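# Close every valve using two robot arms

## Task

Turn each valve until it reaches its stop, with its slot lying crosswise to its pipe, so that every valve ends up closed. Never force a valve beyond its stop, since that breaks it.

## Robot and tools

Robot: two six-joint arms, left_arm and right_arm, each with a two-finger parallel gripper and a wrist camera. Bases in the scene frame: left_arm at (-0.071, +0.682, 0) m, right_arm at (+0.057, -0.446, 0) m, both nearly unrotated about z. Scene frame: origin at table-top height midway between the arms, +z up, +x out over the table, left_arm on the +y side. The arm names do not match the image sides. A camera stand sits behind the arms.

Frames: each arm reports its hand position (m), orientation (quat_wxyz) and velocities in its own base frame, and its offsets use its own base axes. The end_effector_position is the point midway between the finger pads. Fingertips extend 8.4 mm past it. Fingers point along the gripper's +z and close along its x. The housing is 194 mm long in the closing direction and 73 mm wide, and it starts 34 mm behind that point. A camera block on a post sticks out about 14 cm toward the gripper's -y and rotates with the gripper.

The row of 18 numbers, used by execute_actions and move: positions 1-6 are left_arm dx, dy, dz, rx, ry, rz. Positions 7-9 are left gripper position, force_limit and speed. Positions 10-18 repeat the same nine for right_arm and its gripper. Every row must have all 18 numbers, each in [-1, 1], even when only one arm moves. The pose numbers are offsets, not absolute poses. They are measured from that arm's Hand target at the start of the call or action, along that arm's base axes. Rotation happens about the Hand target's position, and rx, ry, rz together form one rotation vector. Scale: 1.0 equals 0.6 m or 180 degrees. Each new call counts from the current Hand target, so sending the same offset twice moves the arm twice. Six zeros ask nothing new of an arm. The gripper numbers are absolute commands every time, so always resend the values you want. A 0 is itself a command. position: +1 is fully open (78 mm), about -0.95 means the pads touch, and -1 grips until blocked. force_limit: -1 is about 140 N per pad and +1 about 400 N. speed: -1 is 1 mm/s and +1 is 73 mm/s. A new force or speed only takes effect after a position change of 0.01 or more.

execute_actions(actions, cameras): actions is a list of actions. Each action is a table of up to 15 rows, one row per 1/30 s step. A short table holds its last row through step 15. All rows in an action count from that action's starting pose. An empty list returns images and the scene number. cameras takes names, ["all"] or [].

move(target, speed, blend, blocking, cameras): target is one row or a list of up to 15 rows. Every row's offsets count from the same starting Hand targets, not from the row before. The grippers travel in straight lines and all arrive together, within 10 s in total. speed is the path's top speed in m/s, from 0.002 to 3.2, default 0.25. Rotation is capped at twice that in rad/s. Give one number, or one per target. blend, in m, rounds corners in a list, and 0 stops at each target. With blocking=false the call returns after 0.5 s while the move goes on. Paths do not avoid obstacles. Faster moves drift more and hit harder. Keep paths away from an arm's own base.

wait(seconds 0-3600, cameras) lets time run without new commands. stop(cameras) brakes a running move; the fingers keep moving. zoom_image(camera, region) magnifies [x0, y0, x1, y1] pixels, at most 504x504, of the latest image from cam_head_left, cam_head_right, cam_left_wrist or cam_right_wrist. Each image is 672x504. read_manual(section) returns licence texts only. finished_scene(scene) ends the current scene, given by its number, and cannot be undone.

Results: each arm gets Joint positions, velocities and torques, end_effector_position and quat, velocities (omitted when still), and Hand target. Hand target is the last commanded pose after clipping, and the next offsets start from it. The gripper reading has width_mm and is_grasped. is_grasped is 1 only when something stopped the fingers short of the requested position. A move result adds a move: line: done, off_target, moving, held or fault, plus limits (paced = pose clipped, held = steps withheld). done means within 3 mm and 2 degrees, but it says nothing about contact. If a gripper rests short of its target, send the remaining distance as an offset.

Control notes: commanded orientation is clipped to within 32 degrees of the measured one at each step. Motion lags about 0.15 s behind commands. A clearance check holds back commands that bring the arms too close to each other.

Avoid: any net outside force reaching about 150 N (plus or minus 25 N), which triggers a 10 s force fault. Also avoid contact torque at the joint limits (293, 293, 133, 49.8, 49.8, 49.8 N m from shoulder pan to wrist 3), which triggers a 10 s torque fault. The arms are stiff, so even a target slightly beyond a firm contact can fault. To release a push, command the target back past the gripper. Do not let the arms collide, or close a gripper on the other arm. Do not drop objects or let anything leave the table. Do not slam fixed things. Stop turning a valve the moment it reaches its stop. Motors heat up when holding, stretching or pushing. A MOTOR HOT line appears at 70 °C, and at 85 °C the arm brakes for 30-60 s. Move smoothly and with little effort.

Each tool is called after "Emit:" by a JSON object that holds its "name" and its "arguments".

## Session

Emit:
{"name": "execute_actions", "arguments": {"actions": []}}

Scene clock: 0.00 s.
left_arm: end_effector_position=(+0.8228, +0.0805, +0.2847) width_mm=78.0 is_grasped=0 end_effector_quat_wxyz=(+0.494, +0.030, +0.869, -0.020) | right_arm: end_effector_position=(+0.4805, +0.4472, +0.2605) width_mm=78.0 is_grasped=0 end_effector_quat_wxyz=(-0.060, +0.972, -0.227, +0.000)
Joint positions: left_arm=[3.008 -1.223 2.177 -3.558 -1.52 -1.608] | right_arm=[3.582 -1.544 2.137 -2.239 -1.477 2.473]
Joint velocities: within noise
Joint torques (N m): no reading
Hand target: left_arm +0.8228, +0.0805, +0.2847; +0.494, +0.030, +0.869, -0.020 | right_arm +0.4805, +0.4472, +0.2605; -0.060, +0.972, -0.227, +0.000
Tool commands: left_gripper/position=+1.0 left_gripper/force_limit=+1.0 left_gripper/speed=+1.0 right_gripper/position=+1.0 right_gripper/force_limit=+1.0 right_gripper/speed=+1.0

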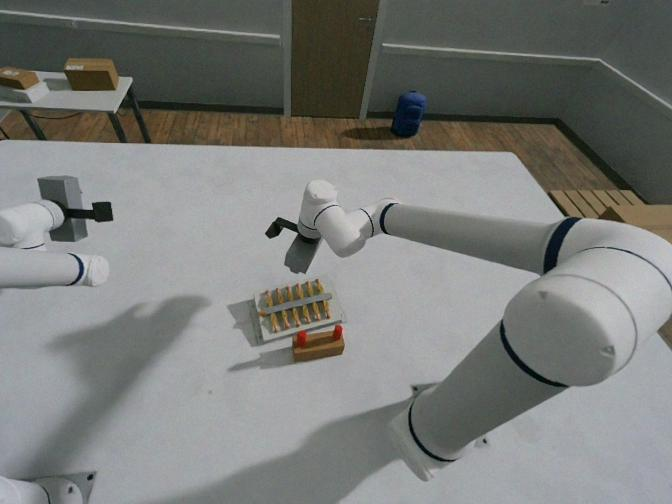

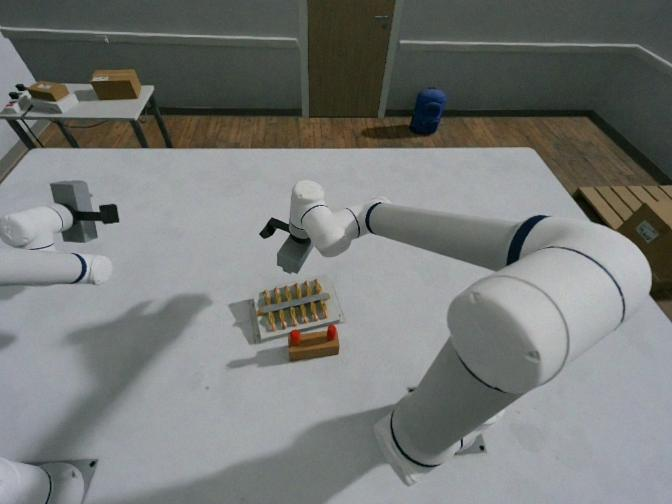

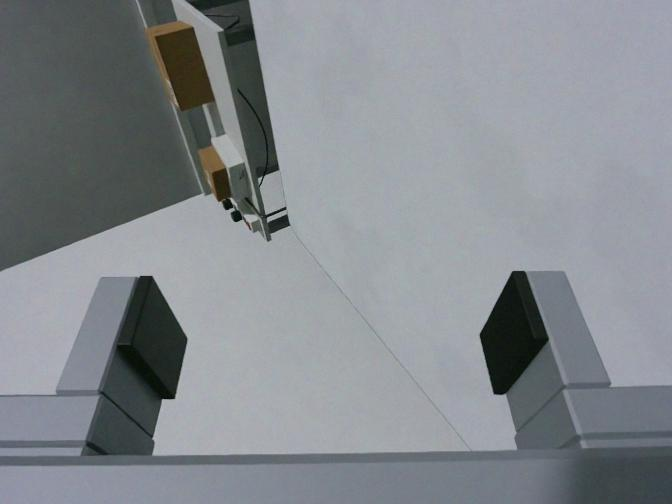

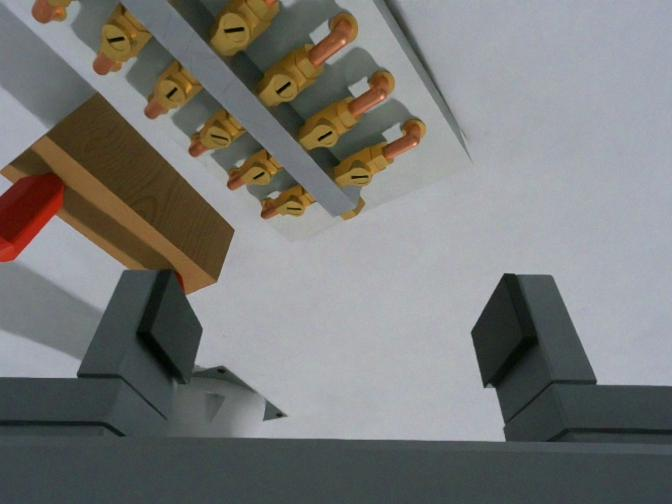

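Emit:
{"name": "move", "arguments": {"target": [0,0,0,0,0,0,1,1,1,-0.151,0.048,0.016,0.1272,-0.2208,-0.3401,1,1,1], "speed": 0.6, "cameras": ["cam_right_wrist"]}}

Scene clock: 2.50 s.
left_arm: end_effector_position=(+0.8228, +0.0805, +0.2847) width_mm=78.0 is_grasped=0 end_effector_quat_wxyz=(+0.494, +0.030, +0.869, -0.020) | right_arm: end_effector_position=(+0.3899, +0.4760, +0.2701) width_mm=78.0 is_grasped=0 end_effector_quat_wxyz=(-0.300, +0.640, -0.640, +0.300)
Joint positions: left_arm=[3.008 -1.223 2.177 -3.558 -1.52 -1.608] | right_arm=[3.954 -1.48 2.411 -3.192 -2.163 3.736]
Joint torques (N m): left_arm=[-0.57 -110.63 -33.81 -7.39 0 0.24] | right_arm=[11.46 -30.02 -56.05 -5.88 -5.71 2.65]
Hand target: left_arm +0.8228, +0.0805, +0.2847; +0.494, +0.030, +0.869, -0.020 | right_arm +0.3899, +0.4760, +0.2701; -0.300, +0.640, -0.640, +0.300
Off the commanded pose: left_arm 0.000 m, 0 deg | right_arm 0.000 m, 0 deg.
move: done

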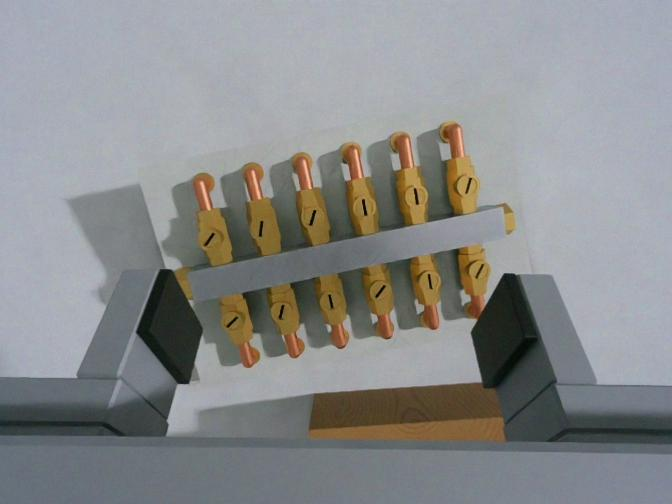

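Emit:
{"name": "zoom_image", "arguments": {"camera": "cam_right_wrist", "region": [185, 160, 345, 280]}}

Emit:
{"name": "zoom_image", "arguments": {"camera": "cam_right_wrist", "region": [335, 130, 495, 250]}}

Emit:
{"name": "zoom_image", "arguments": {"camera": "cam_right_wrist", "region": [205, 270, 365, 390]}}

Emit:
{"name": "zoom_image", "arguments": {"camera": "cam_right_wrist", "region": [350, 230, 510, 350]}}

Scaled by 3.150.

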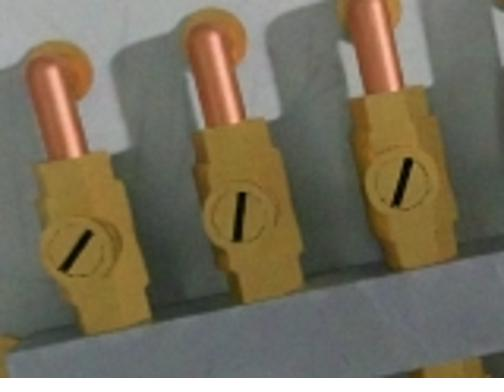

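Scaled by 3.150.

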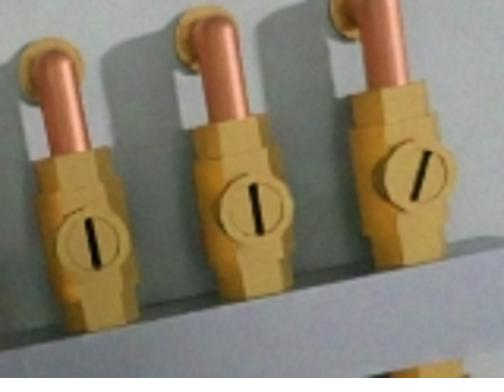

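Scaled by 3.150.

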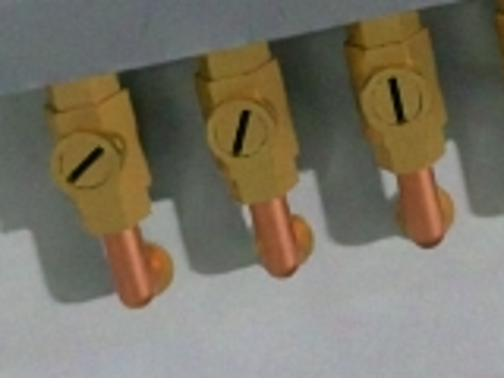

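Scaled by 3.150.

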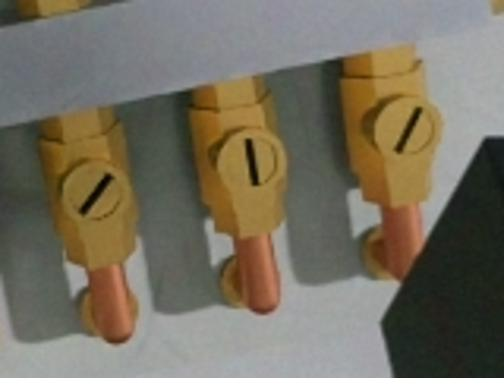

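Emit:
{"name": "move", "arguments": {"target": [0,0,0,0,0,0,1,1,1,-0.1333,0,0,0,0,0,1,1,1], "speed": 0.4, "cameras": ["cam_right_wrist"]}}

Emit:
{"name": "zoom_image", "arguments": {"camera": "cam_right_wrist", "region": [185, 20, 345, 140]}}

Emit:
{"name": "zoom_image", "arguments": {"camera": "cam_right_wrist", "region": [335, 20, 495, 140]}}

Emit:
{"name": "zoom_image", "arguments": {"camera": "cam_right_wrist", "region": [205, 140, 365, 260]}}

Emit:
{"name": "zoom_image", "arguments": {"camera": "cam_right_wrist", "region": [350, 120, 510, 240]}}

Scene clock: 4.47 s.
left_arm: end_effector_position=(+0.8228, +0.0805, +0.2847) width_mm=78.0 is_grasped=0 end_effector_quat_wxyz=(+0.494, +0.030, +0.869, -0.020) | right_arm: end_effector_position=(+0.3101, +0.4760, +0.2701) width_mm=78.0 is_grasped=0 end_effector_quat_wxyz=(-0.300, +0.640, -0.640, +0.300)
Joint positions: left_arm=[3.008 -1.223 2.177 -3.558 -1.52 -1.608] | right_arm=[4.083 -1.545 2.462 -3.103 -2.242 3.864]
Joint torques (N m): left_arm=[-0.85 -108.58 -34.26 -7.6 -0.04 0.16] | right_arm=[8.13 -43.74 -42.59 -2.98 -6.78 1.75]
Hand target: left_arm +0.8228, +0.0805, +0.2847; +0.494, +0.030, +0.869, -0.020 | right_arm +0.3099, +0.4760, +0.2701; -0.300, +0.640, -0.640, +0.300
Off the commanded pose: left_arm 0.000 m, 0 deg | right_arm 0.000 m, 0 deg.
move: done

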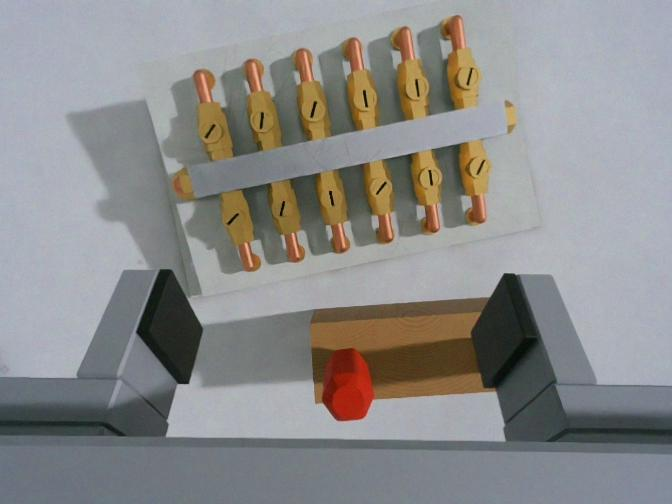

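Scaled by 3.150.

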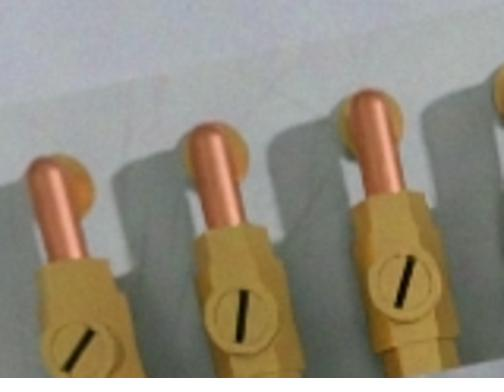

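Scaled by 3.150.

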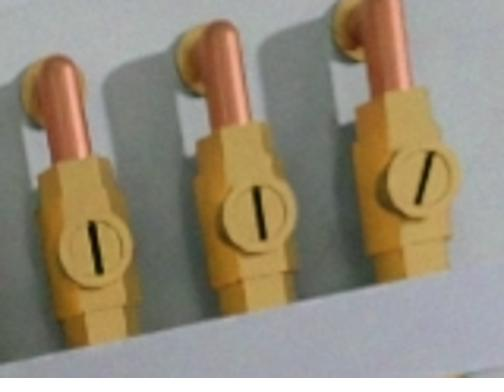

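Scaled by 3.150.

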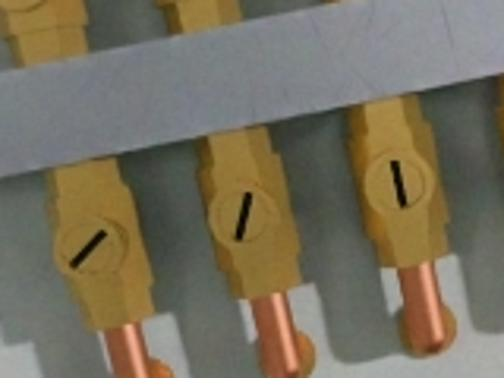

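Scaled by 3.150.

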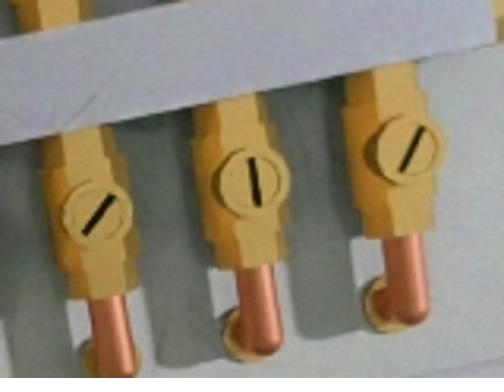

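Emit:
{"name": "zoom_image", "arguments": {"camera": "cam_right_wrist", "region": [290, 320, 410, 440]}}

Scaled by 4.200.

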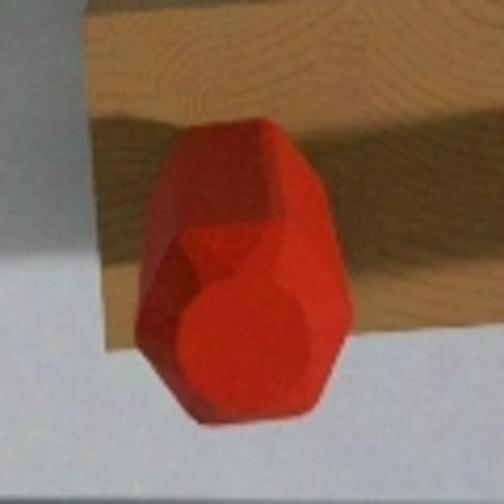

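Emit:
{"name": "move", "arguments": {"target": [0,0,0,0,0,0,1,1,1,-0.0917,-0.01,-0.0583,-0.0893,0.2692,0.1905,1,1,1], "speed": 0.4, "cameras": ["cam_right_wrist","cam_head_left"]}}

Emit:
{"name": "zoom_image", "arguments": {"camera": "cam_head_left", "region": [230, 240, 390, 380]}}

Scene clock: 7.97 s.
left_arm: end_effector_position=(+0.8228, +0.0805, +0.2847) width_mm=78.0 is_grasped=0 end_effector_quat_wxyz=(+0.494, +0.030, +0.869, -0.020) | right_arm: end_effector_position=(+0.2549, +0.4700, +0.2351) width_mm=78.0 is_grasped=0 end_effector_quat_wxyz=(+0.000, +0.894, -0.449, +0.000)
Joint positions: left_arm=[3.008 -1.223 2.177 -3.558 -1.52 -1.608] | right_arm=[3.877 -1.702 2.316 -2.186 -1.571 3.238]
Joint torques (N m): left_arm=[-0.56 -110.33 -34.34 -7.38 0.18 0.3] | right_arm=[-5.24 -20.36 -69.23 -2.15 4.22 -4.52]
Hand target: left_arm +0.8228, +0.0805, +0.2847; +0.494, +0.030, +0.869, -0.020 | right_arm +0.2549, +0.4700, +0.2351; +0.000, +0.894, -0.449, +0.000
Off the commanded pose: left_arm 0.000 m, 0 deg | right_arm 0.000 m, 0 deg.
move: done
Images, in order (width x height): cam_head_left 672x504, cam_right_wrist 672x504.

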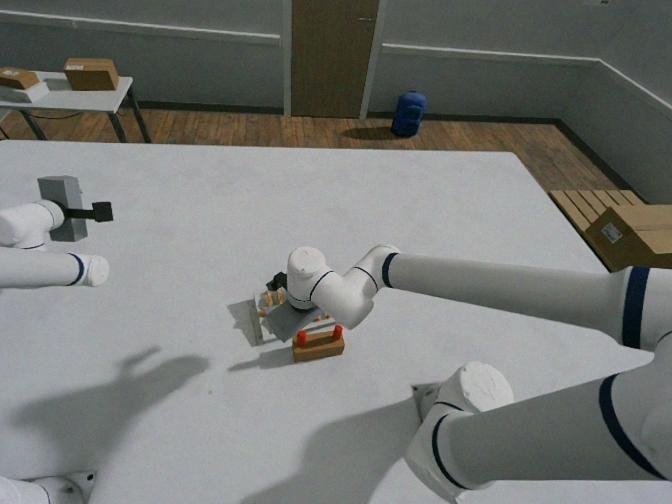

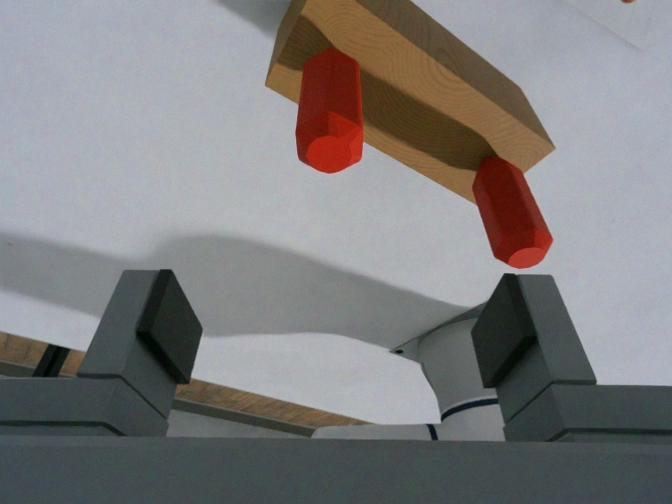

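Scaled by 3.150.

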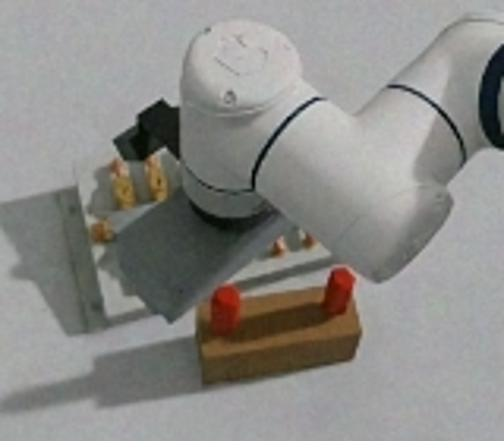

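Emit:
{"name": "move", "arguments": {"target": [0,0,0,0,0,0,1,1,1,-0.026,-0.0153,-0.1083,0,0,0,1,1,1], "speed": 0.2, "cameras": ["cam_right_wrist"]}}

Scene clock: 9.53 s.
left_arm: end_effector_position=(+0.8228, +0.0805, +0.2847) width_mm=78.0 is_grasped=0 end_effector_quat_wxyz=(+0.494, +0.030, +0.869, -0.020) | right_arm: end_effector_position=(+0.2393, +0.4609, +0.1703) width_mm=78.0 is_grasped=0 end_effector_quat_wxyz=(+0.000, +0.894, -0.449, +0.000)
Joint positions: left_arm=[3.008 -1.223 2.177 -3.558 -1.52 -1.608] | right_arm=[3.885 -1.635 2.406 -2.342 -1.571 3.245]
Joint torques (N m): left_arm=[-0.16 -109.64 -33.72 -7.66 0.17 0.29] | right_arm=[9.52 -22.43 -49.32 -5.35 1.34 1.95]
Hand target: left_arm +0.8228, +0.0805, +0.2847; +0.494, +0.030, +0.869, -0.020 | right_arm +0.2393, +0.4609, +0.1701; +0.000, +0.894, -0.449, +0.000
Off the commanded pose: left_arm 0.000 m, 0 deg | right_arm 0.000 m, 0 deg.
move: done

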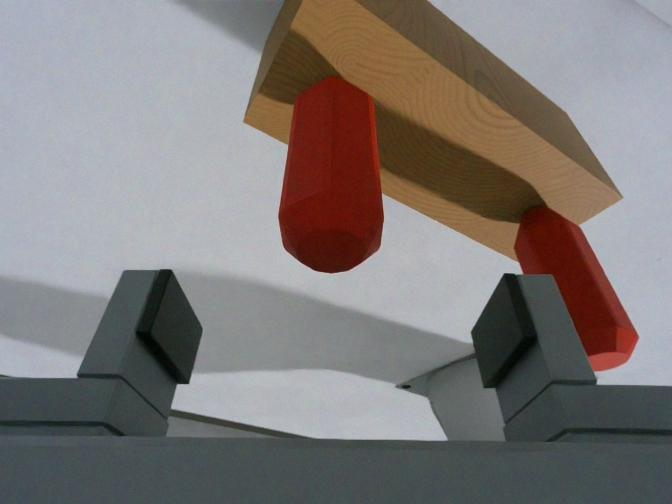

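Emit:
{"name": "zoom_image", "arguments": {"camera": "cam_right_wrist", "region": [265, 70, 405, 280]}}

Scaled by 2.400.

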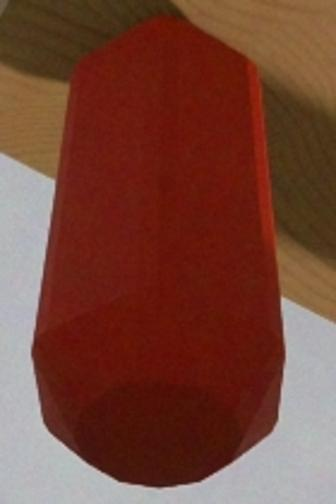

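Emit:
{"name": "move", "arguments": {"target": [0,0,0,0,0,0,1,1,1,-0.0007,0.0008,-0.094,0,0,0,1,1,1], "speed": 0.1, "cameras": ["cam_right_wrist"]}}

Scene clock: 10.77 s.
left_arm: end_effector_position=(+0.8228, +0.0805, +0.2847) width_mm=78.0 is_grasped=0 end_effector_quat_wxyz=(+0.494, +0.030, +0.869, -0.020) | right_arm: end_effector_position=(+0.2391, +0.4613, +0.1206) width_mm=78.0 is_grasped=0 end_effector_quat_wxyz=(+0.000, +0.894, -0.449, +0.000)
Joint positions: left_arm=[3.008 -1.223 2.177 -3.558 -1.52 -1.608] | right_arm=[3.886 -1.543 2.447 -2.476 -1.571 3.246]
Joint torques (N m): left_arm=[-1.4 -109.77 -34.44 -7.66 0.23 0.6] | right_arm=[1.07 -33.47 -47.98 -3.61 0.4 -0.83]
Hand target: left_arm +0.8228, +0.0805, +0.2847; +0.494, +0.030, +0.869, -0.020 | right_arm +0.2391, +0.4613, +0.1206; +0.000, +0.894, -0.449, +0.000 (not the last commanded pose)
Tool commands: left_gripper/position=+1.0 left_gripper/force_limit=+1.0 left_gripper/speed=+1.0 right_gripper/position=+1.0 right_gripper/force_limit=+1.0 right_gripper/speed=+1.0
Off the commanded pose: left_arm 0.000 m, 0 deg | right_arm 0.007 m, 0 deg.
FORCE FAULT: contact force on the right arm reached its limit, and that arm stopped. The contact can be on any part of that arm, not only on its tool. That arm's remaining commands of this call were not run. That arm is still stopped at the end of this call. That arm stays stopped for about 10 more seconds. Until then a move that you send moves the other arm only, and its call returns only when the move has ended. Once the stop has ended, the next robot result says so. If the stop ends while you think or write, that arm runs what you send next, counted from a new Hand target: where the arm stands when the stop ends. While its stop runs, that arm, its gripper or tool too, takes no new command. Until it ends, the stop uses up actions while you think or wait. An arm that is not stopped still takes commands.
move: fault (right_arm)

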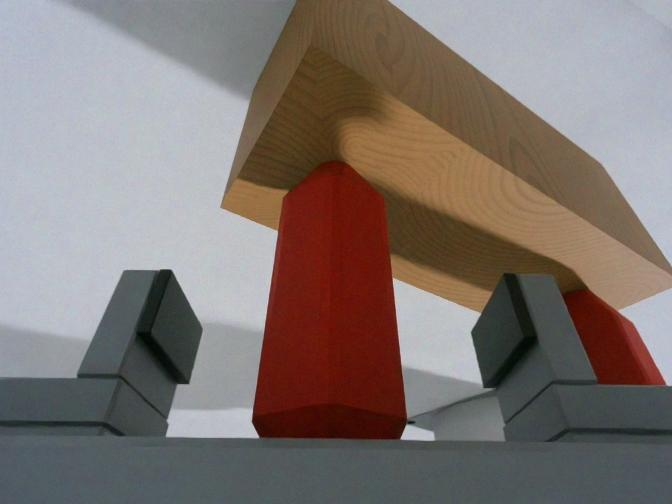

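Emit:
{"name": "wait", "arguments": {"seconds": 10.5, "cameras": ["cam_right_wrist"]}}

Scene clock: 22.80 s.
left_arm: end_effector_position=(+0.8228, +0.0805, +0.2847) width_mm=78.0 is_grasped=0 end_effector_quat_wxyz=(+0.494, +0.030, +0.869, -0.020) | right_arm: end_effector_position=(+0.2391, +0.4613, +0.1206) width_mm=78.0 is_grasped=0 end_effector_quat_wxyz=(+0.000, +0.894, -0.449, +0.000)
Joint positions: left_arm=[3.008 -1.223 2.177 -3.558 -1.52 -1.608] | right_arm=[3.886 -1.543 2.447 -2.476 -1.571 3.246]
Joint torques (N m): left_arm=[0.13 -107.67 -34.01 -7.49 0.48 0.54] | right_arm=[0.92 -33.34 -47.8 -3.5 0.21 -0.79]
Hand target: left_arm +0.8228, +0.0805, +0.2847; +0.494, +0.030, +0.869, -0.020 | right_arm +0.2391, +0.4613, +0.1206; +0.000, +0.894, -0.449, +0.000 (not the last commanded pose)
Tool commands: left_gripper/position=+1.0 left_gripper/force_limit=+1.0 left_gripper/speed=+1.0 right_gripper/position=+1.0 right_gripper/force_limit=+1.0 right_gripper/speed=+1.0
Off the commanded pose: left_arm 0.000 m, 0 deg | right_arm 0.007 m, 0 deg.
FORCE FAULT, CONTINUED: the right arm's stop, for the force fault that an earlier result reported, is over. The rest of the stop counts as 20 of the actions that you can send in this scene. That arm's target is now where it stood when the stop ended, not its last command. That arm accepts commands again.
wait: 10.50 s; at rest from the start

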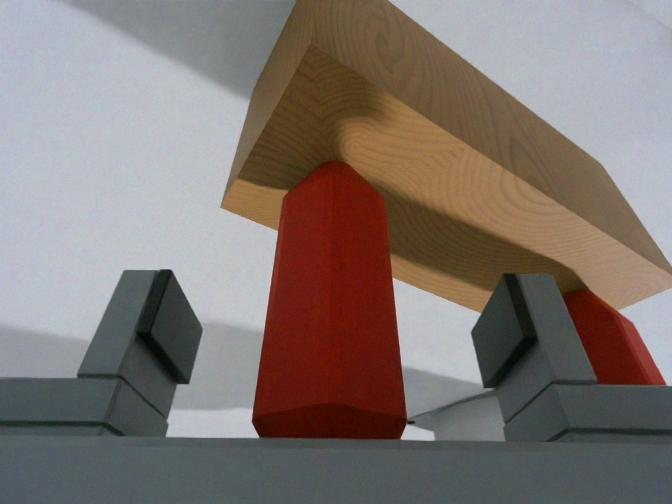

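Emit:
{"name": "move", "arguments": {"target": [[0,0,0,0,0,0,1,1,1,0,0,0.01,0,0,0,1,1,1],[0,0,0,0,0,0,1,1,1,0.0077,0.0058,0.01,0,0,0,1,1,1]], "speed": 0.05, "cameras": ["cam_right_wrist"]}}

Scene clock: 23.83 s.
left_arm: end_effector_position=(+0.8228, +0.0805, +0.2847) width_mm=78.0 is_grasped=0 end_effector_quat_wxyz=(+0.494, +0.030, +0.869, -0.020) | right_arm: end_effector_position=(+0.2435, +0.4646, +0.1266) width_mm=78.0 is_grasped=0 end_effector_quat_wxyz=(+0.000, +0.894, -0.449, +0.000)
Joint positions: left_arm=[3.008 -1.223 2.177 -3.558 -1.52 -1.608] | right_arm=[3.885 -1.546 2.434 -2.459 -1.571 3.245]
Joint torques (N m): left_arm=[0.09 -109.65 -33.56 -7.61 0.51 0.57] | right_arm=[-6.56 -25.19 -57.15 -2.21 0.54 -4.23]
Hand target: left_arm +0.8228, +0.0805, +0.2847; +0.494, +0.030, +0.869, -0.020 | right_arm +0.2437, +0.4648, +0.1266; +0.000, +0.894, -0.449, +0.000
Off the commanded pose: left_arm 0.000 m, 0 deg | right_arm 0.000 m, 0 deg.
move: done

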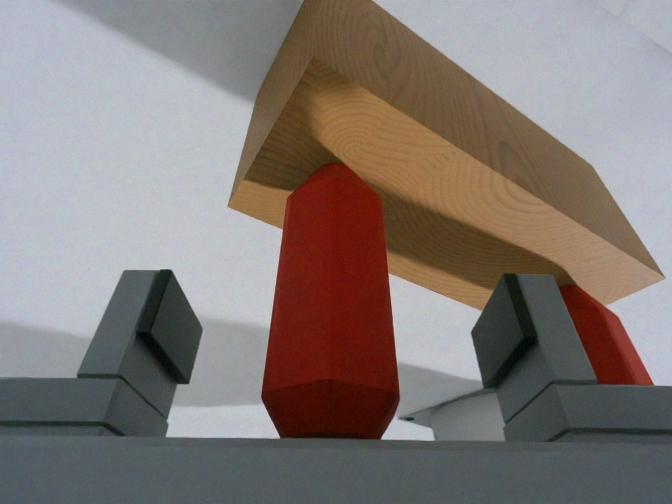

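Emit:
{"name": "move", "arguments": {"target": [0,0,0,0,0,0,1,1,1,0.0,0.0,0.0,0,0,0,-0.98,0,-0.4], "speed": 0.05, "cameras": ["cam_right_wrist"]}}

Scene clock: 26.63 s.
left_arm: end_effector_position=(+0.8228, +0.0805, +0.2847) width_mm=78.0 is_grasped=0 end_effector_quat_wxyz=(+0.494, +0.030, +0.869, -0.020) | right_arm: end_effector_position=(+0.2437, +0.4648, +0.1266) width_mm=25.1 is_grasped=1 end_effector_quat_wxyz=(+0.000, +0.894, -0.449, +0.000)
Joint positions: left_arm=[3.008 -1.223 2.177 -3.558 -1.52 -1.608] | right_arm=[3.885 -1.546 2.434 -2.459 -1.571 3.245]
Joint torques (N m): left_arm=[-0.77 -110.3 -33.93 -7.48 0.36 0.74] | right_arm=[-5.81 -27.07 -57.29 -2.82 0.75 -3.78]
Hand target: left_arm +0.8228, +0.0805, +0.2847; +0.494, +0.030, +0.869, -0.020 | right_arm +0.2437, +0.4648, +0.1266; +0.000, +0.894, -0.449, +0.000
Off the commanded pose: left_arm 0.000 m, 0 deg | right_arm 0.000 m, 0 deg.
move: done

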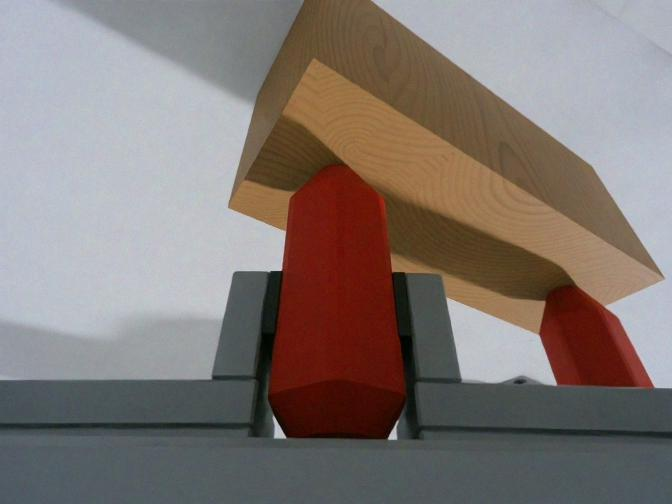

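Emit:
{"name": "move", "arguments": {"target": [0,0,0,0,0,0,1,1,1,0.0,0.0,0.18,0,0,0,-0.98,0,-0.4], "speed": 0.15, "cameras": ["cam_right_wrist"]}}

Emit:
{"name": "zoom_image", "arguments": {"camera": "cam_right_wrist", "region": [290, 30, 380, 170]}}

Scene clock: 28.10 s.
left_arm: end_effector_position=(+0.8228, +0.0805, +0.2847) width_mm=78.0 is_grasped=0 end_effector_quat_wxyz=(+0.494, +0.030, +0.869, -0.020) | right_arm: end_effector_position=(+0.2437, +0.4648, +0.2345) width_mm=25.1 is_grasped=1 end_effector_quat_wxyz=(+0.000, +0.894, -0.449, +0.000)
Joint positions: left_arm=[3.008 -1.223 2.177 -3.558 -1.52 -1.608] | right_arm=[3.885 -1.72 2.333 -2.184 -1.571 3.245]
Joint torques (N m): left_arm=[-0.76 -109.87 -33.92 -7.61 0.86 0.73] | right_arm=[-7.4 -36.35 -70.01 -2.27 -2.54 -4.06]
Hand target: left_arm +0.8228, +0.0805, +0.2847; +0.494, +0.030, +0.869, -0.020 | right_arm +0.2437, +0.4648, +0.2346; +0.000, +0.894, -0.449, +0.000
Off the commanded pose: left_arm 0.000 m, 0 deg | right_arm 0.000 m, 0 deg.
move: done

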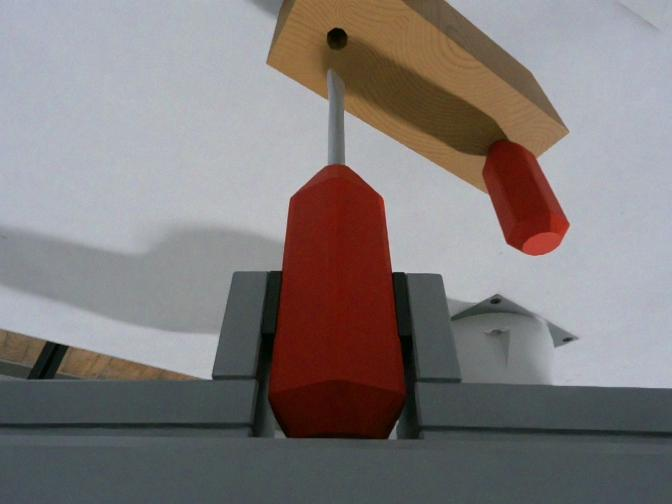

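Scaled by 3.600.

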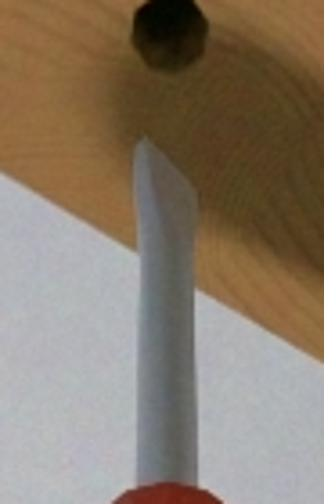

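Emit:
{"name": "move", "arguments": {"target": [0,0,0,0,0,0,1,1,1,0.2022,0.1437,-0.041,-0.0255,-0.0797,0.3267,-0.98,0,-0.4], "speed": 0.4, "cameras": ["cam_right_wrist"]}}

Emit:
{"name": "zoom_image", "arguments": {"camera": "cam_right_wrist", "region": [270, 20, 410, 160]}}

Scene clock: 32.00 s.
left_arm: end_effector_position=(+0.8228, +0.0805, +0.2847) width_mm=78.0 is_grasped=0 end_effector_quat_wxyz=(+0.494, +0.030, +0.869, -0.020) | right_arm: end_effector_position=(+0.3650, +0.5510, +0.2100) width_mm=25.1 is_grasped=1 end_effector_quat_wxyz=(-0.020, +0.991, +0.050, +0.124)
Joint positions: left_arm=[3.008 -1.223 2.177 -3.558 -1.52 -1.608] | right_arm=[3.904 -1.471 2.222 -2.536 -1.702 2.218]
Joint torques (N m): left_arm=[-0.04 -110.3 -33.81 -7.62 0.57 0.7] | right_arm=[-5.84 -38.63 -66.56 -5.76 3.52 -3.98]
Hand target: left_arm +0.8228, +0.0805, +0.2847; +0.494, +0.030, +0.869, -0.020 | right_arm +0.3650, +0.5510, +0.2100; -0.020, +0.991, +0.050, +0.124
Off the commanded pose: left_arm 0.000 m, 0 deg | right_arm 0.000 m, 0 deg.
move: done

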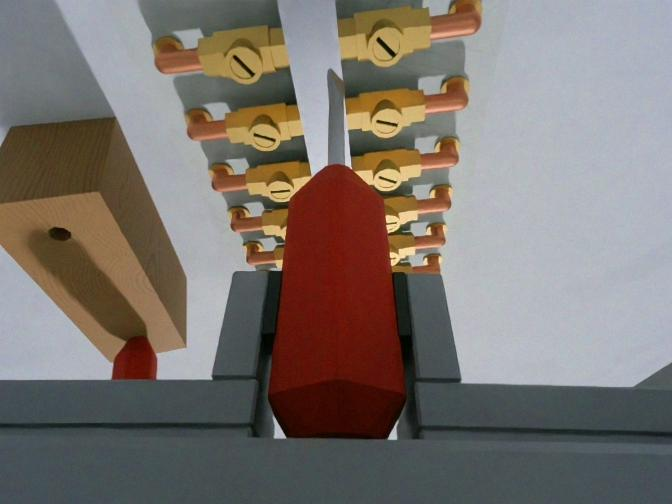

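Scaled by 3.600.

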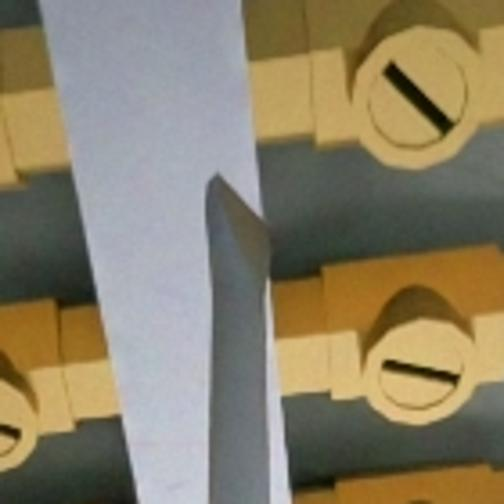

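Emit:
{"name": "move", "arguments": {"target": [[0,0,0,0,0,0,1,1,1,0.0347,0.0088,0.0092,0,0,0,-0.98,0,-0.4],[0,0,0,0,0,0,1,1,1,0.04,0.01,-0.0118,0,0,0,-0.98,0,-0.4]], "speed": [0.15,0.08], "cameras": ["cam_right_wrist"]}}

Emit:
{"name": "zoom_image", "arguments": {"camera": "cam_right_wrist", "region": [310, 30, 370, 90]}}

Scene clock: 33.67 s.
left_arm: end_effector_position=(+0.8228, +0.0805, +0.2847) width_mm=78.0 is_grasped=0 end_effector_quat_wxyz=(+0.494, +0.030, +0.869, -0.020) | right_arm: end_effector_position=(+0.3890, +0.5570, +0.2031) width_mm=25.1 is_grasped=1 end_effector_quat_wxyz=(-0.020, +0.991, +0.050, +0.124)
Joint positions: left_arm=[3.008 -1.223 2.177 -3.558 -1.52 -1.608] | right_arm=[3.884 -1.435 2.196 -2.55 -1.698 2.198]
Joint torques (N m): left_arm=[-1.28 -109.82 -33.61 -7.5 0.67 0.75] | right_arm=[-6.7 -38.6 -50.07 -6 3.82 -4.08]
Hand target: left_arm +0.8228, +0.0805, +0.2847; +0.494, +0.030, +0.869, -0.020 | right_arm +0.3890, +0.5570, +0.2029; -0.020, +0.991, +0.050, +0.124
Off the commanded pose: left_arm 0.000 m, 0 deg | right_arm 0.000 m, 0 deg.
move: done

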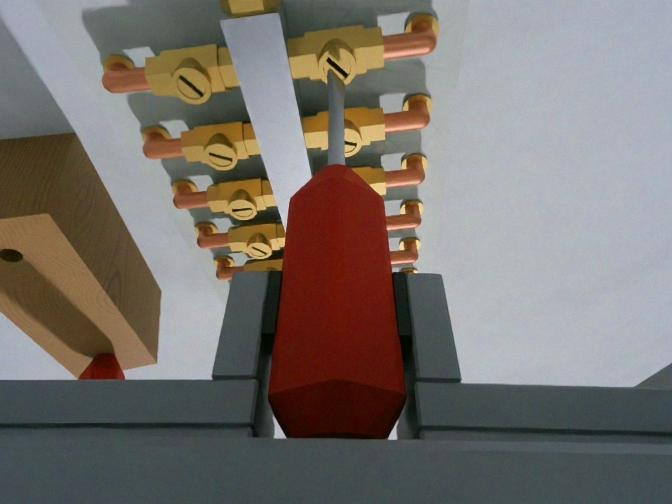

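Scaled by 8.400.

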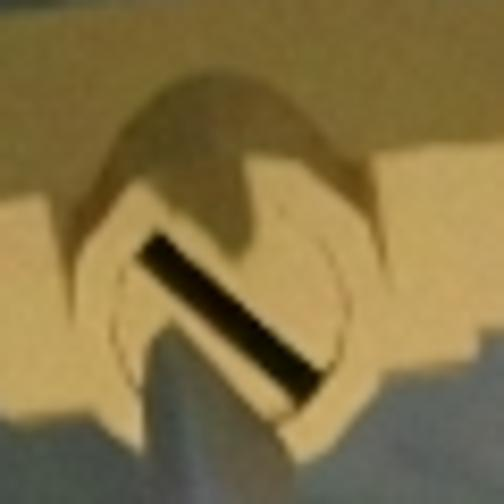

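Emit:
{"name": "move", "arguments": {"target": [[0,0,0,0,0,0,1,1,1,0.0028,0.0005,-0.0105,-0.0101,-0.0021,0.0404,-0.98,0,-0.4]], "speed": [0.05], "cameras": ["cam_right_wrist"]}}

Emit:
{"name": "zoom_image", "arguments": {"camera": "cam_right_wrist", "region": [310, 40, 370, 100]}}

Scene clock: 35.70 s.
left_arm: end_effector_position=(+0.8228, +0.0805, +0.2847) width_mm=78.0 is_grasped=0 end_effector_quat_wxyz=(+0.494, +0.030, +0.869, -0.020) | right_arm: end_effector_position=(+0.3907, +0.5574, +0.1968) width_mm=25.1 is_grasped=1 end_effector_quat_wxyz=(-0.012, +0.985, +0.115, +0.125)
Joint positions: left_arm=[3.008 -1.223 2.177 -3.558 -1.52 -1.608] | right_arm=[3.883 -1.424 2.198 -2.564 -1.697 2.066]
Joint torques (N m): left_arm=[-1.11 -109.45 -34.29 -7.57 0.77 0.79] | right_arm=[-15.87 21.54 2.45 2.57 2.76 -3.72]
Hand target: left_arm +0.8228, +0.0805, +0.2847; +0.494, +0.030, +0.869, -0.020 | right_arm +0.3907, +0.5573, +0.1966; -0.012, +0.985, +0.115, +0.125
Off the commanded pose: left_arm 0.000 m, 0 deg | right_arm 0.000 m, 0 deg.
move: done

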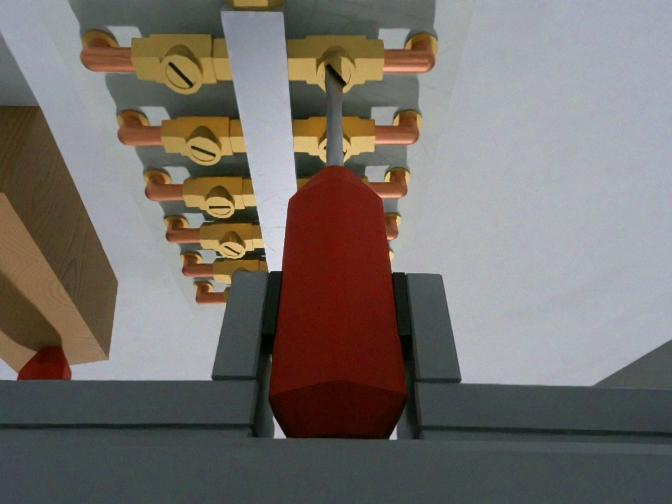

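Scaled by 8.400.

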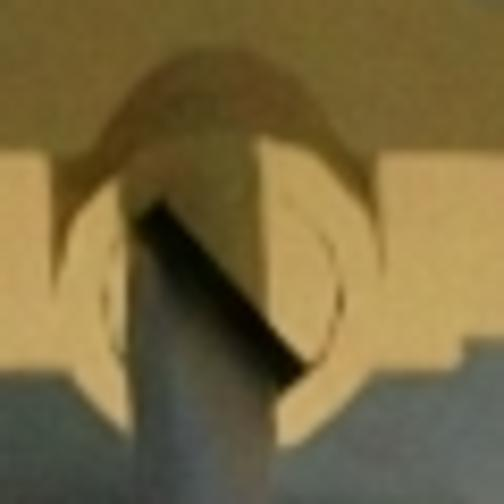

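Emit:
{"name": "move", "arguments": {"target": [[0,0,0,0,0,0,1,1,1,-0.0012,-0.0002,0.0048,0,0,0,-0.98,0,-0.4]], "speed": [0.05], "cameras": ["cam_right_wrist"]}}

Emit:
{"name": "zoom_image", "arguments": {"camera": "cam_right_wrist", "region": [310, 40, 370, 100]}}

Scene clock: 36.33 s.
left_arm: end_effector_position=(+0.8228, +0.0805, +0.2847) width_mm=78.0 is_grasped=0 end_effector_quat_wxyz=(+0.494, +0.030, +0.869, -0.020) | right_arm: end_effector_position=(+0.3900, +0.5571, +0.1993) width_mm=25.1 is_grasped=1 end_effector_quat_wxyz=(-0.012, +0.985, +0.115, +0.125)
Joint positions: left_arm=[3.008 -1.223 2.177 -3.558 -1.52 -1.608] | right_arm=[3.883 -1.428 2.197 -2.557 -1.697 2.066]
Joint torques (N m): left_arm=[0.62 -109.1 -33.61 -7.52 0.72 0.84] | right_arm=[10.04 -61.37 -65.48 -2.71 -3.91 2.22]
Hand target: left_arm +0.8228, +0.0805, +0.2847; +0.494, +0.030, +0.869, -0.020 | right_arm +0.3900, +0.5572, +0.1995; -0.012, +0.985, +0.115, +0.125
Off the commanded pose: left_arm 0.000 m, 0 deg | right_arm 0.000 m, 0 deg.
move: done

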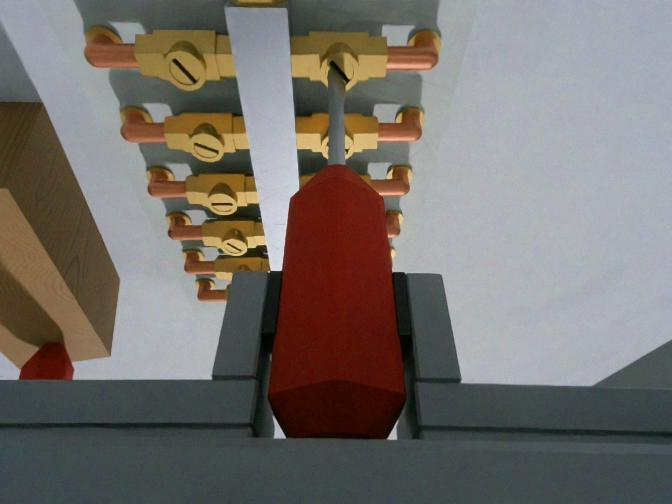

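Scaled by 8.400.

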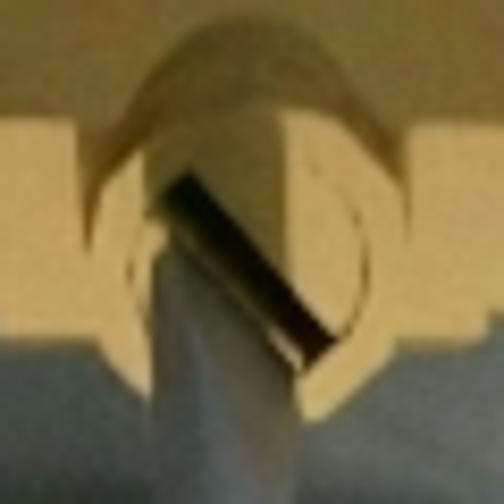

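Emit:
{"name": "move", "arguments": {"target": [[0,0,0,0,0,0,1,1,1,0.0012,0.0019,0.0004,0,0,0,-0.98,0,-0.4],[0,0,0,0,0,0,1,1,1,0.0016,0.002,-0.0012,0,0,0,-0.98,0,-0.4]], "speed": [0.05,0.02], "cameras": ["cam_right_wrist"]}}

Emit:
{"name": "zoom_image", "arguments": {"camera": "cam_right_wrist", "region": [316, 50, 358, 92]}}

Scene clock: 37.10 s.
left_arm: end_effector_position=(+0.8228, +0.0805, +0.2847) width_mm=78.0 is_grasped=0 end_effector_quat_wxyz=(+0.494, +0.030, +0.869, -0.020) | right_arm: end_effector_position=(+0.3909, +0.5583, +0.1988) width_mm=25.1 is_grasped=1 end_effector_quat_wxyz=(-0.012, +0.985, +0.115, +0.125)
Joint positions: left_arm=[3.008 -1.223 2.177 -3.558 -1.52 -1.608] | right_arm=[3.884 -1.426 2.195 -2.558 -1.697 2.067]
Joint torques (N m): left_arm=[-1.17 -109.33 -33.98 -7.36 0.55 0.94] | right_arm=[5.56 -41.21 -64.59 -5.95 -3.65 0.15]
Hand target: left_arm +0.8228, +0.0805, +0.2847; +0.494, +0.030, +0.869, -0.020 | right_arm +0.3909, +0.5584, +0.1988; -0.012, +0.985, +0.115, +0.125
Off the commanded pose: left_arm 0.000 m, 0 deg | right_arm 0.000 m, 0 deg.
move: done

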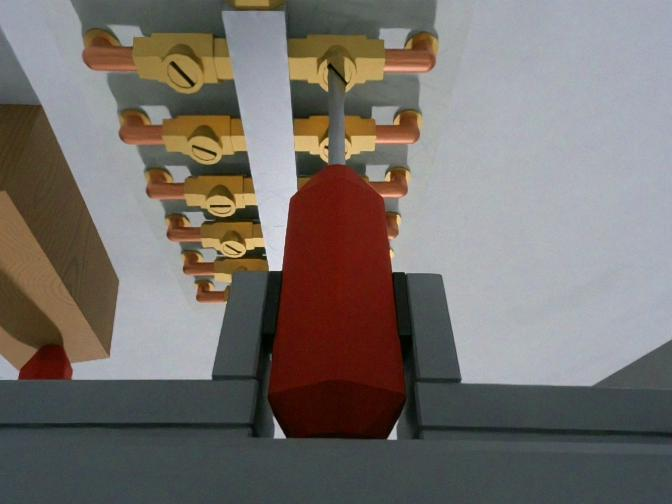

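Scaled by 12.000.

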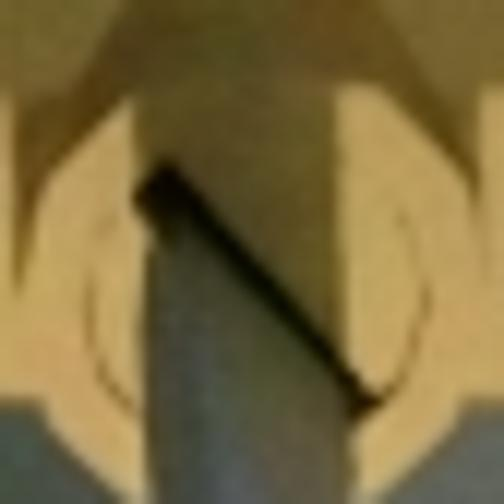

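Emit:
{"name": "move", "arguments": {"target": [[0,0,0,0,0,0,1,1,1,0.0005,0.0001,-0.0021,0.002,0.0004,-0.0081,-0.98,0,-0.4]], "speed": [0.02], "cameras": ["cam_right_wrist"]}}

Emit:
{"name": "zoom_image", "arguments": {"camera": "cam_right_wrist", "region": [316, 50, 358, 92]}}

Scene clock: 38.33 s.
left_arm: end_effector_position=(+0.8228, +0.0805, +0.2847) width_mm=78.0 is_grasped=0 end_effector_quat_wxyz=(+0.494, +0.030, +0.869, -0.020) | right_arm: end_effector_position=(+0.3912, +0.5585, +0.1976) width_mm=25.1 is_grasped=1 end_effector_quat_wxyz=(-0.013, +0.987, +0.102, +0.125)
Joint positions: left_arm=[3.008 -1.223 2.177 -3.558 -1.52 -1.608] | right_arm=[3.883 -1.423 2.196 -2.561 -1.698 2.092]
Joint torques (N m): left_arm=[-0.5 -108.69 -33.97 -7.83 0.85 0.96] | right_arm=[-11.28 -14.6 -26.55 -1.53 -4.63 2.57]
Hand target: left_arm +0.8228, +0.0805, +0.2847; +0.494, +0.030, +0.869, -0.020 | right_arm +0.3912, +0.5584, +0.1975; -0.013, +0.987, +0.102, +0.125
Off the commanded pose: left_arm 0.000 m, 0 deg | right_arm 0.000 m, 0 deg.
move: done

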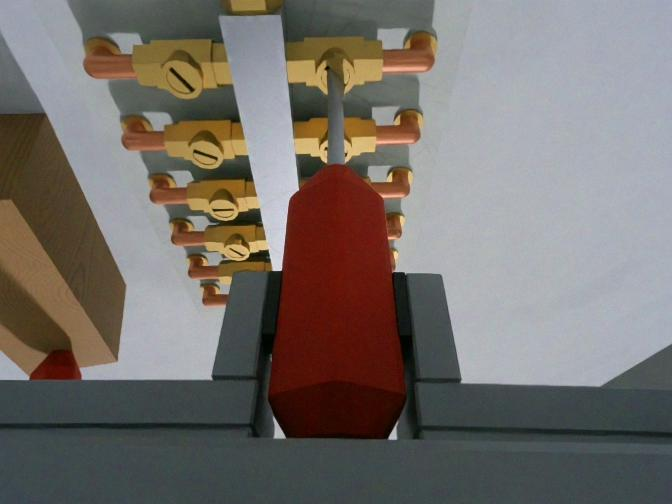

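Scaled by 12.000.

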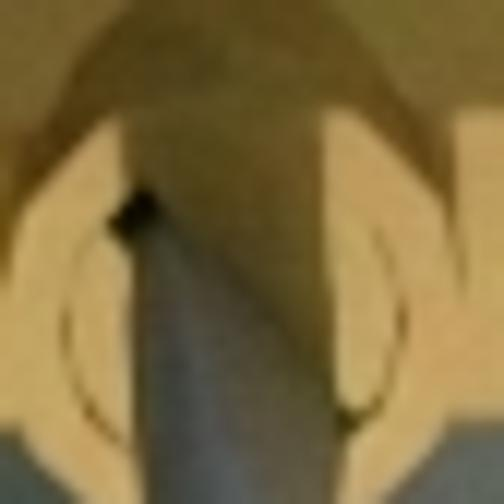

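Emit:
{"name": "move", "arguments": {"target": [[0,0,0,0,0,0,1,1,1,-0.0008,-0.0002,0.0034,0,0,0,-0.98,0,-0.4],[0,0,0,0,0,0,1,1,1,-0.0012,-0.0004,0.0034,0,0,0,-0.98,0,-0.4],[0,0,0,0,0,0,1,1,1,-0.0006,-0.0002,0.0009,0,0,0,-0.98,0,-0.4]], "speed": [0.02], "cameras": ["cam_right_wrist"]}}

Emit:
{"name": "zoom_image", "arguments": {"camera": "cam_right_wrist", "region": [316, 50, 358, 92]}}

speed must be one number or one for each of the 3 targets, got a list of 1; nothing of the call was run

Scaled by 12.000.

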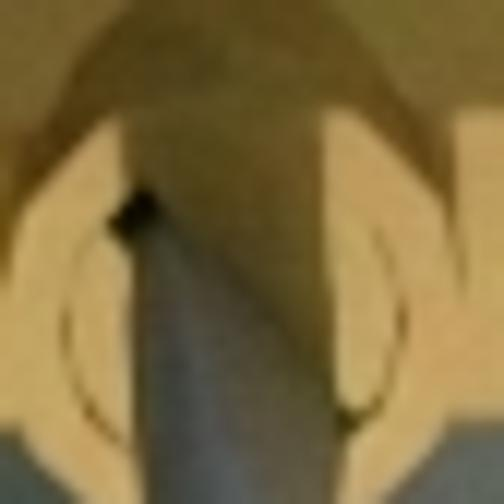

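Emit:
{"name": "move", "arguments": {"target": [[0,0,0,0,0,0,1,1,1,-0.0008,-0.0002,0.0034,0,0,0,-0.98,0,-0.4],[0,0,0,0,0,0,1,1,1,-0.0012,-0.0004,0.0034,0,0,0,-0.98,0,-0.4],[0,0,0,0,0,0,1,1,1,-0.0006,-0.0002,0.0009,0,0,0,-0.98,0,-0.4]], "speed": 0.02, "cameras": ["cam_right_wrist"]}}

Emit:
{"name": "zoom_image", "arguments": {"camera": "cam_right_wrist", "region": [316, 50, 358, 92]}}

Scene clock: 39.37 s.
left_arm: end_effector_position=(+0.8228, +0.0805, +0.2847) width_mm=78.0 is_grasped=0 end_effector_quat_wxyz=(+0.494, +0.030, +0.869, -0.020) | right_arm: end_effector_position=(+0.3908, +0.5583, +0.1983) width_mm=25.1 is_grasped=1 end_effector_quat_wxyz=(-0.013, +0.987, +0.102, +0.125)
Joint positions: left_arm=[3.008 -1.223 2.177 -3.558 -1.52 -1.608] | right_arm=[3.884 -1.425 2.196 -2.56 -1.698 2.093]
Joint torques (N m): left_arm=[0.53 -110.5 -34.04 -7.59 0.78 0.96] | right_arm=[1.86 -36.49 -47.06 -5.24 -1.24 -2.24]
Hand target: left_arm +0.8228, +0.0805, +0.2847; +0.494, +0.030, +0.869, -0.020 | right_arm +0.3909, +0.5583, +0.1981; -0.013, +0.987, +0.102, +0.125
Off the commanded pose: left_arm 0.000 m, 0 deg | right_arm 0.000 m, 0 deg.
move: done

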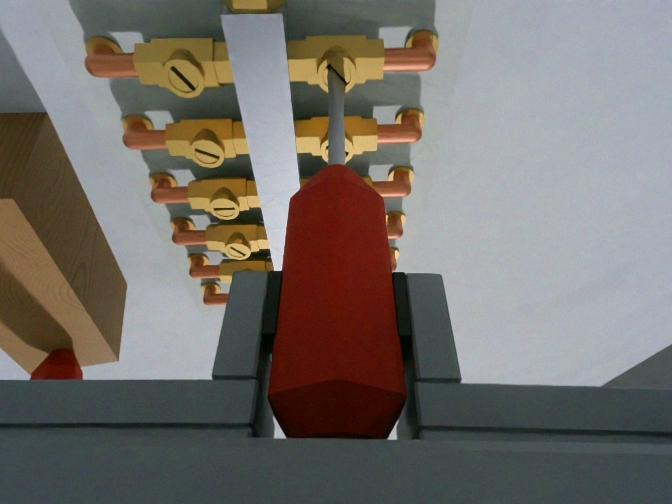

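Scaled by 12.000.

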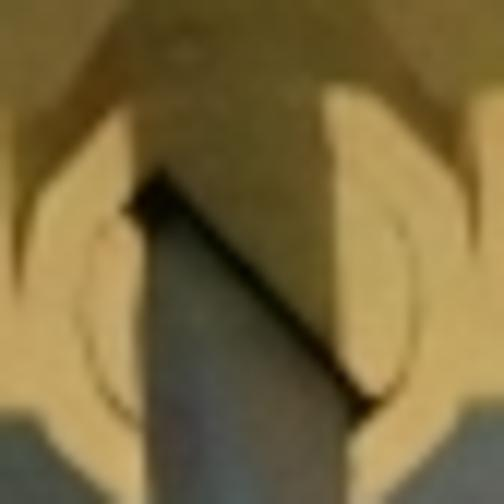

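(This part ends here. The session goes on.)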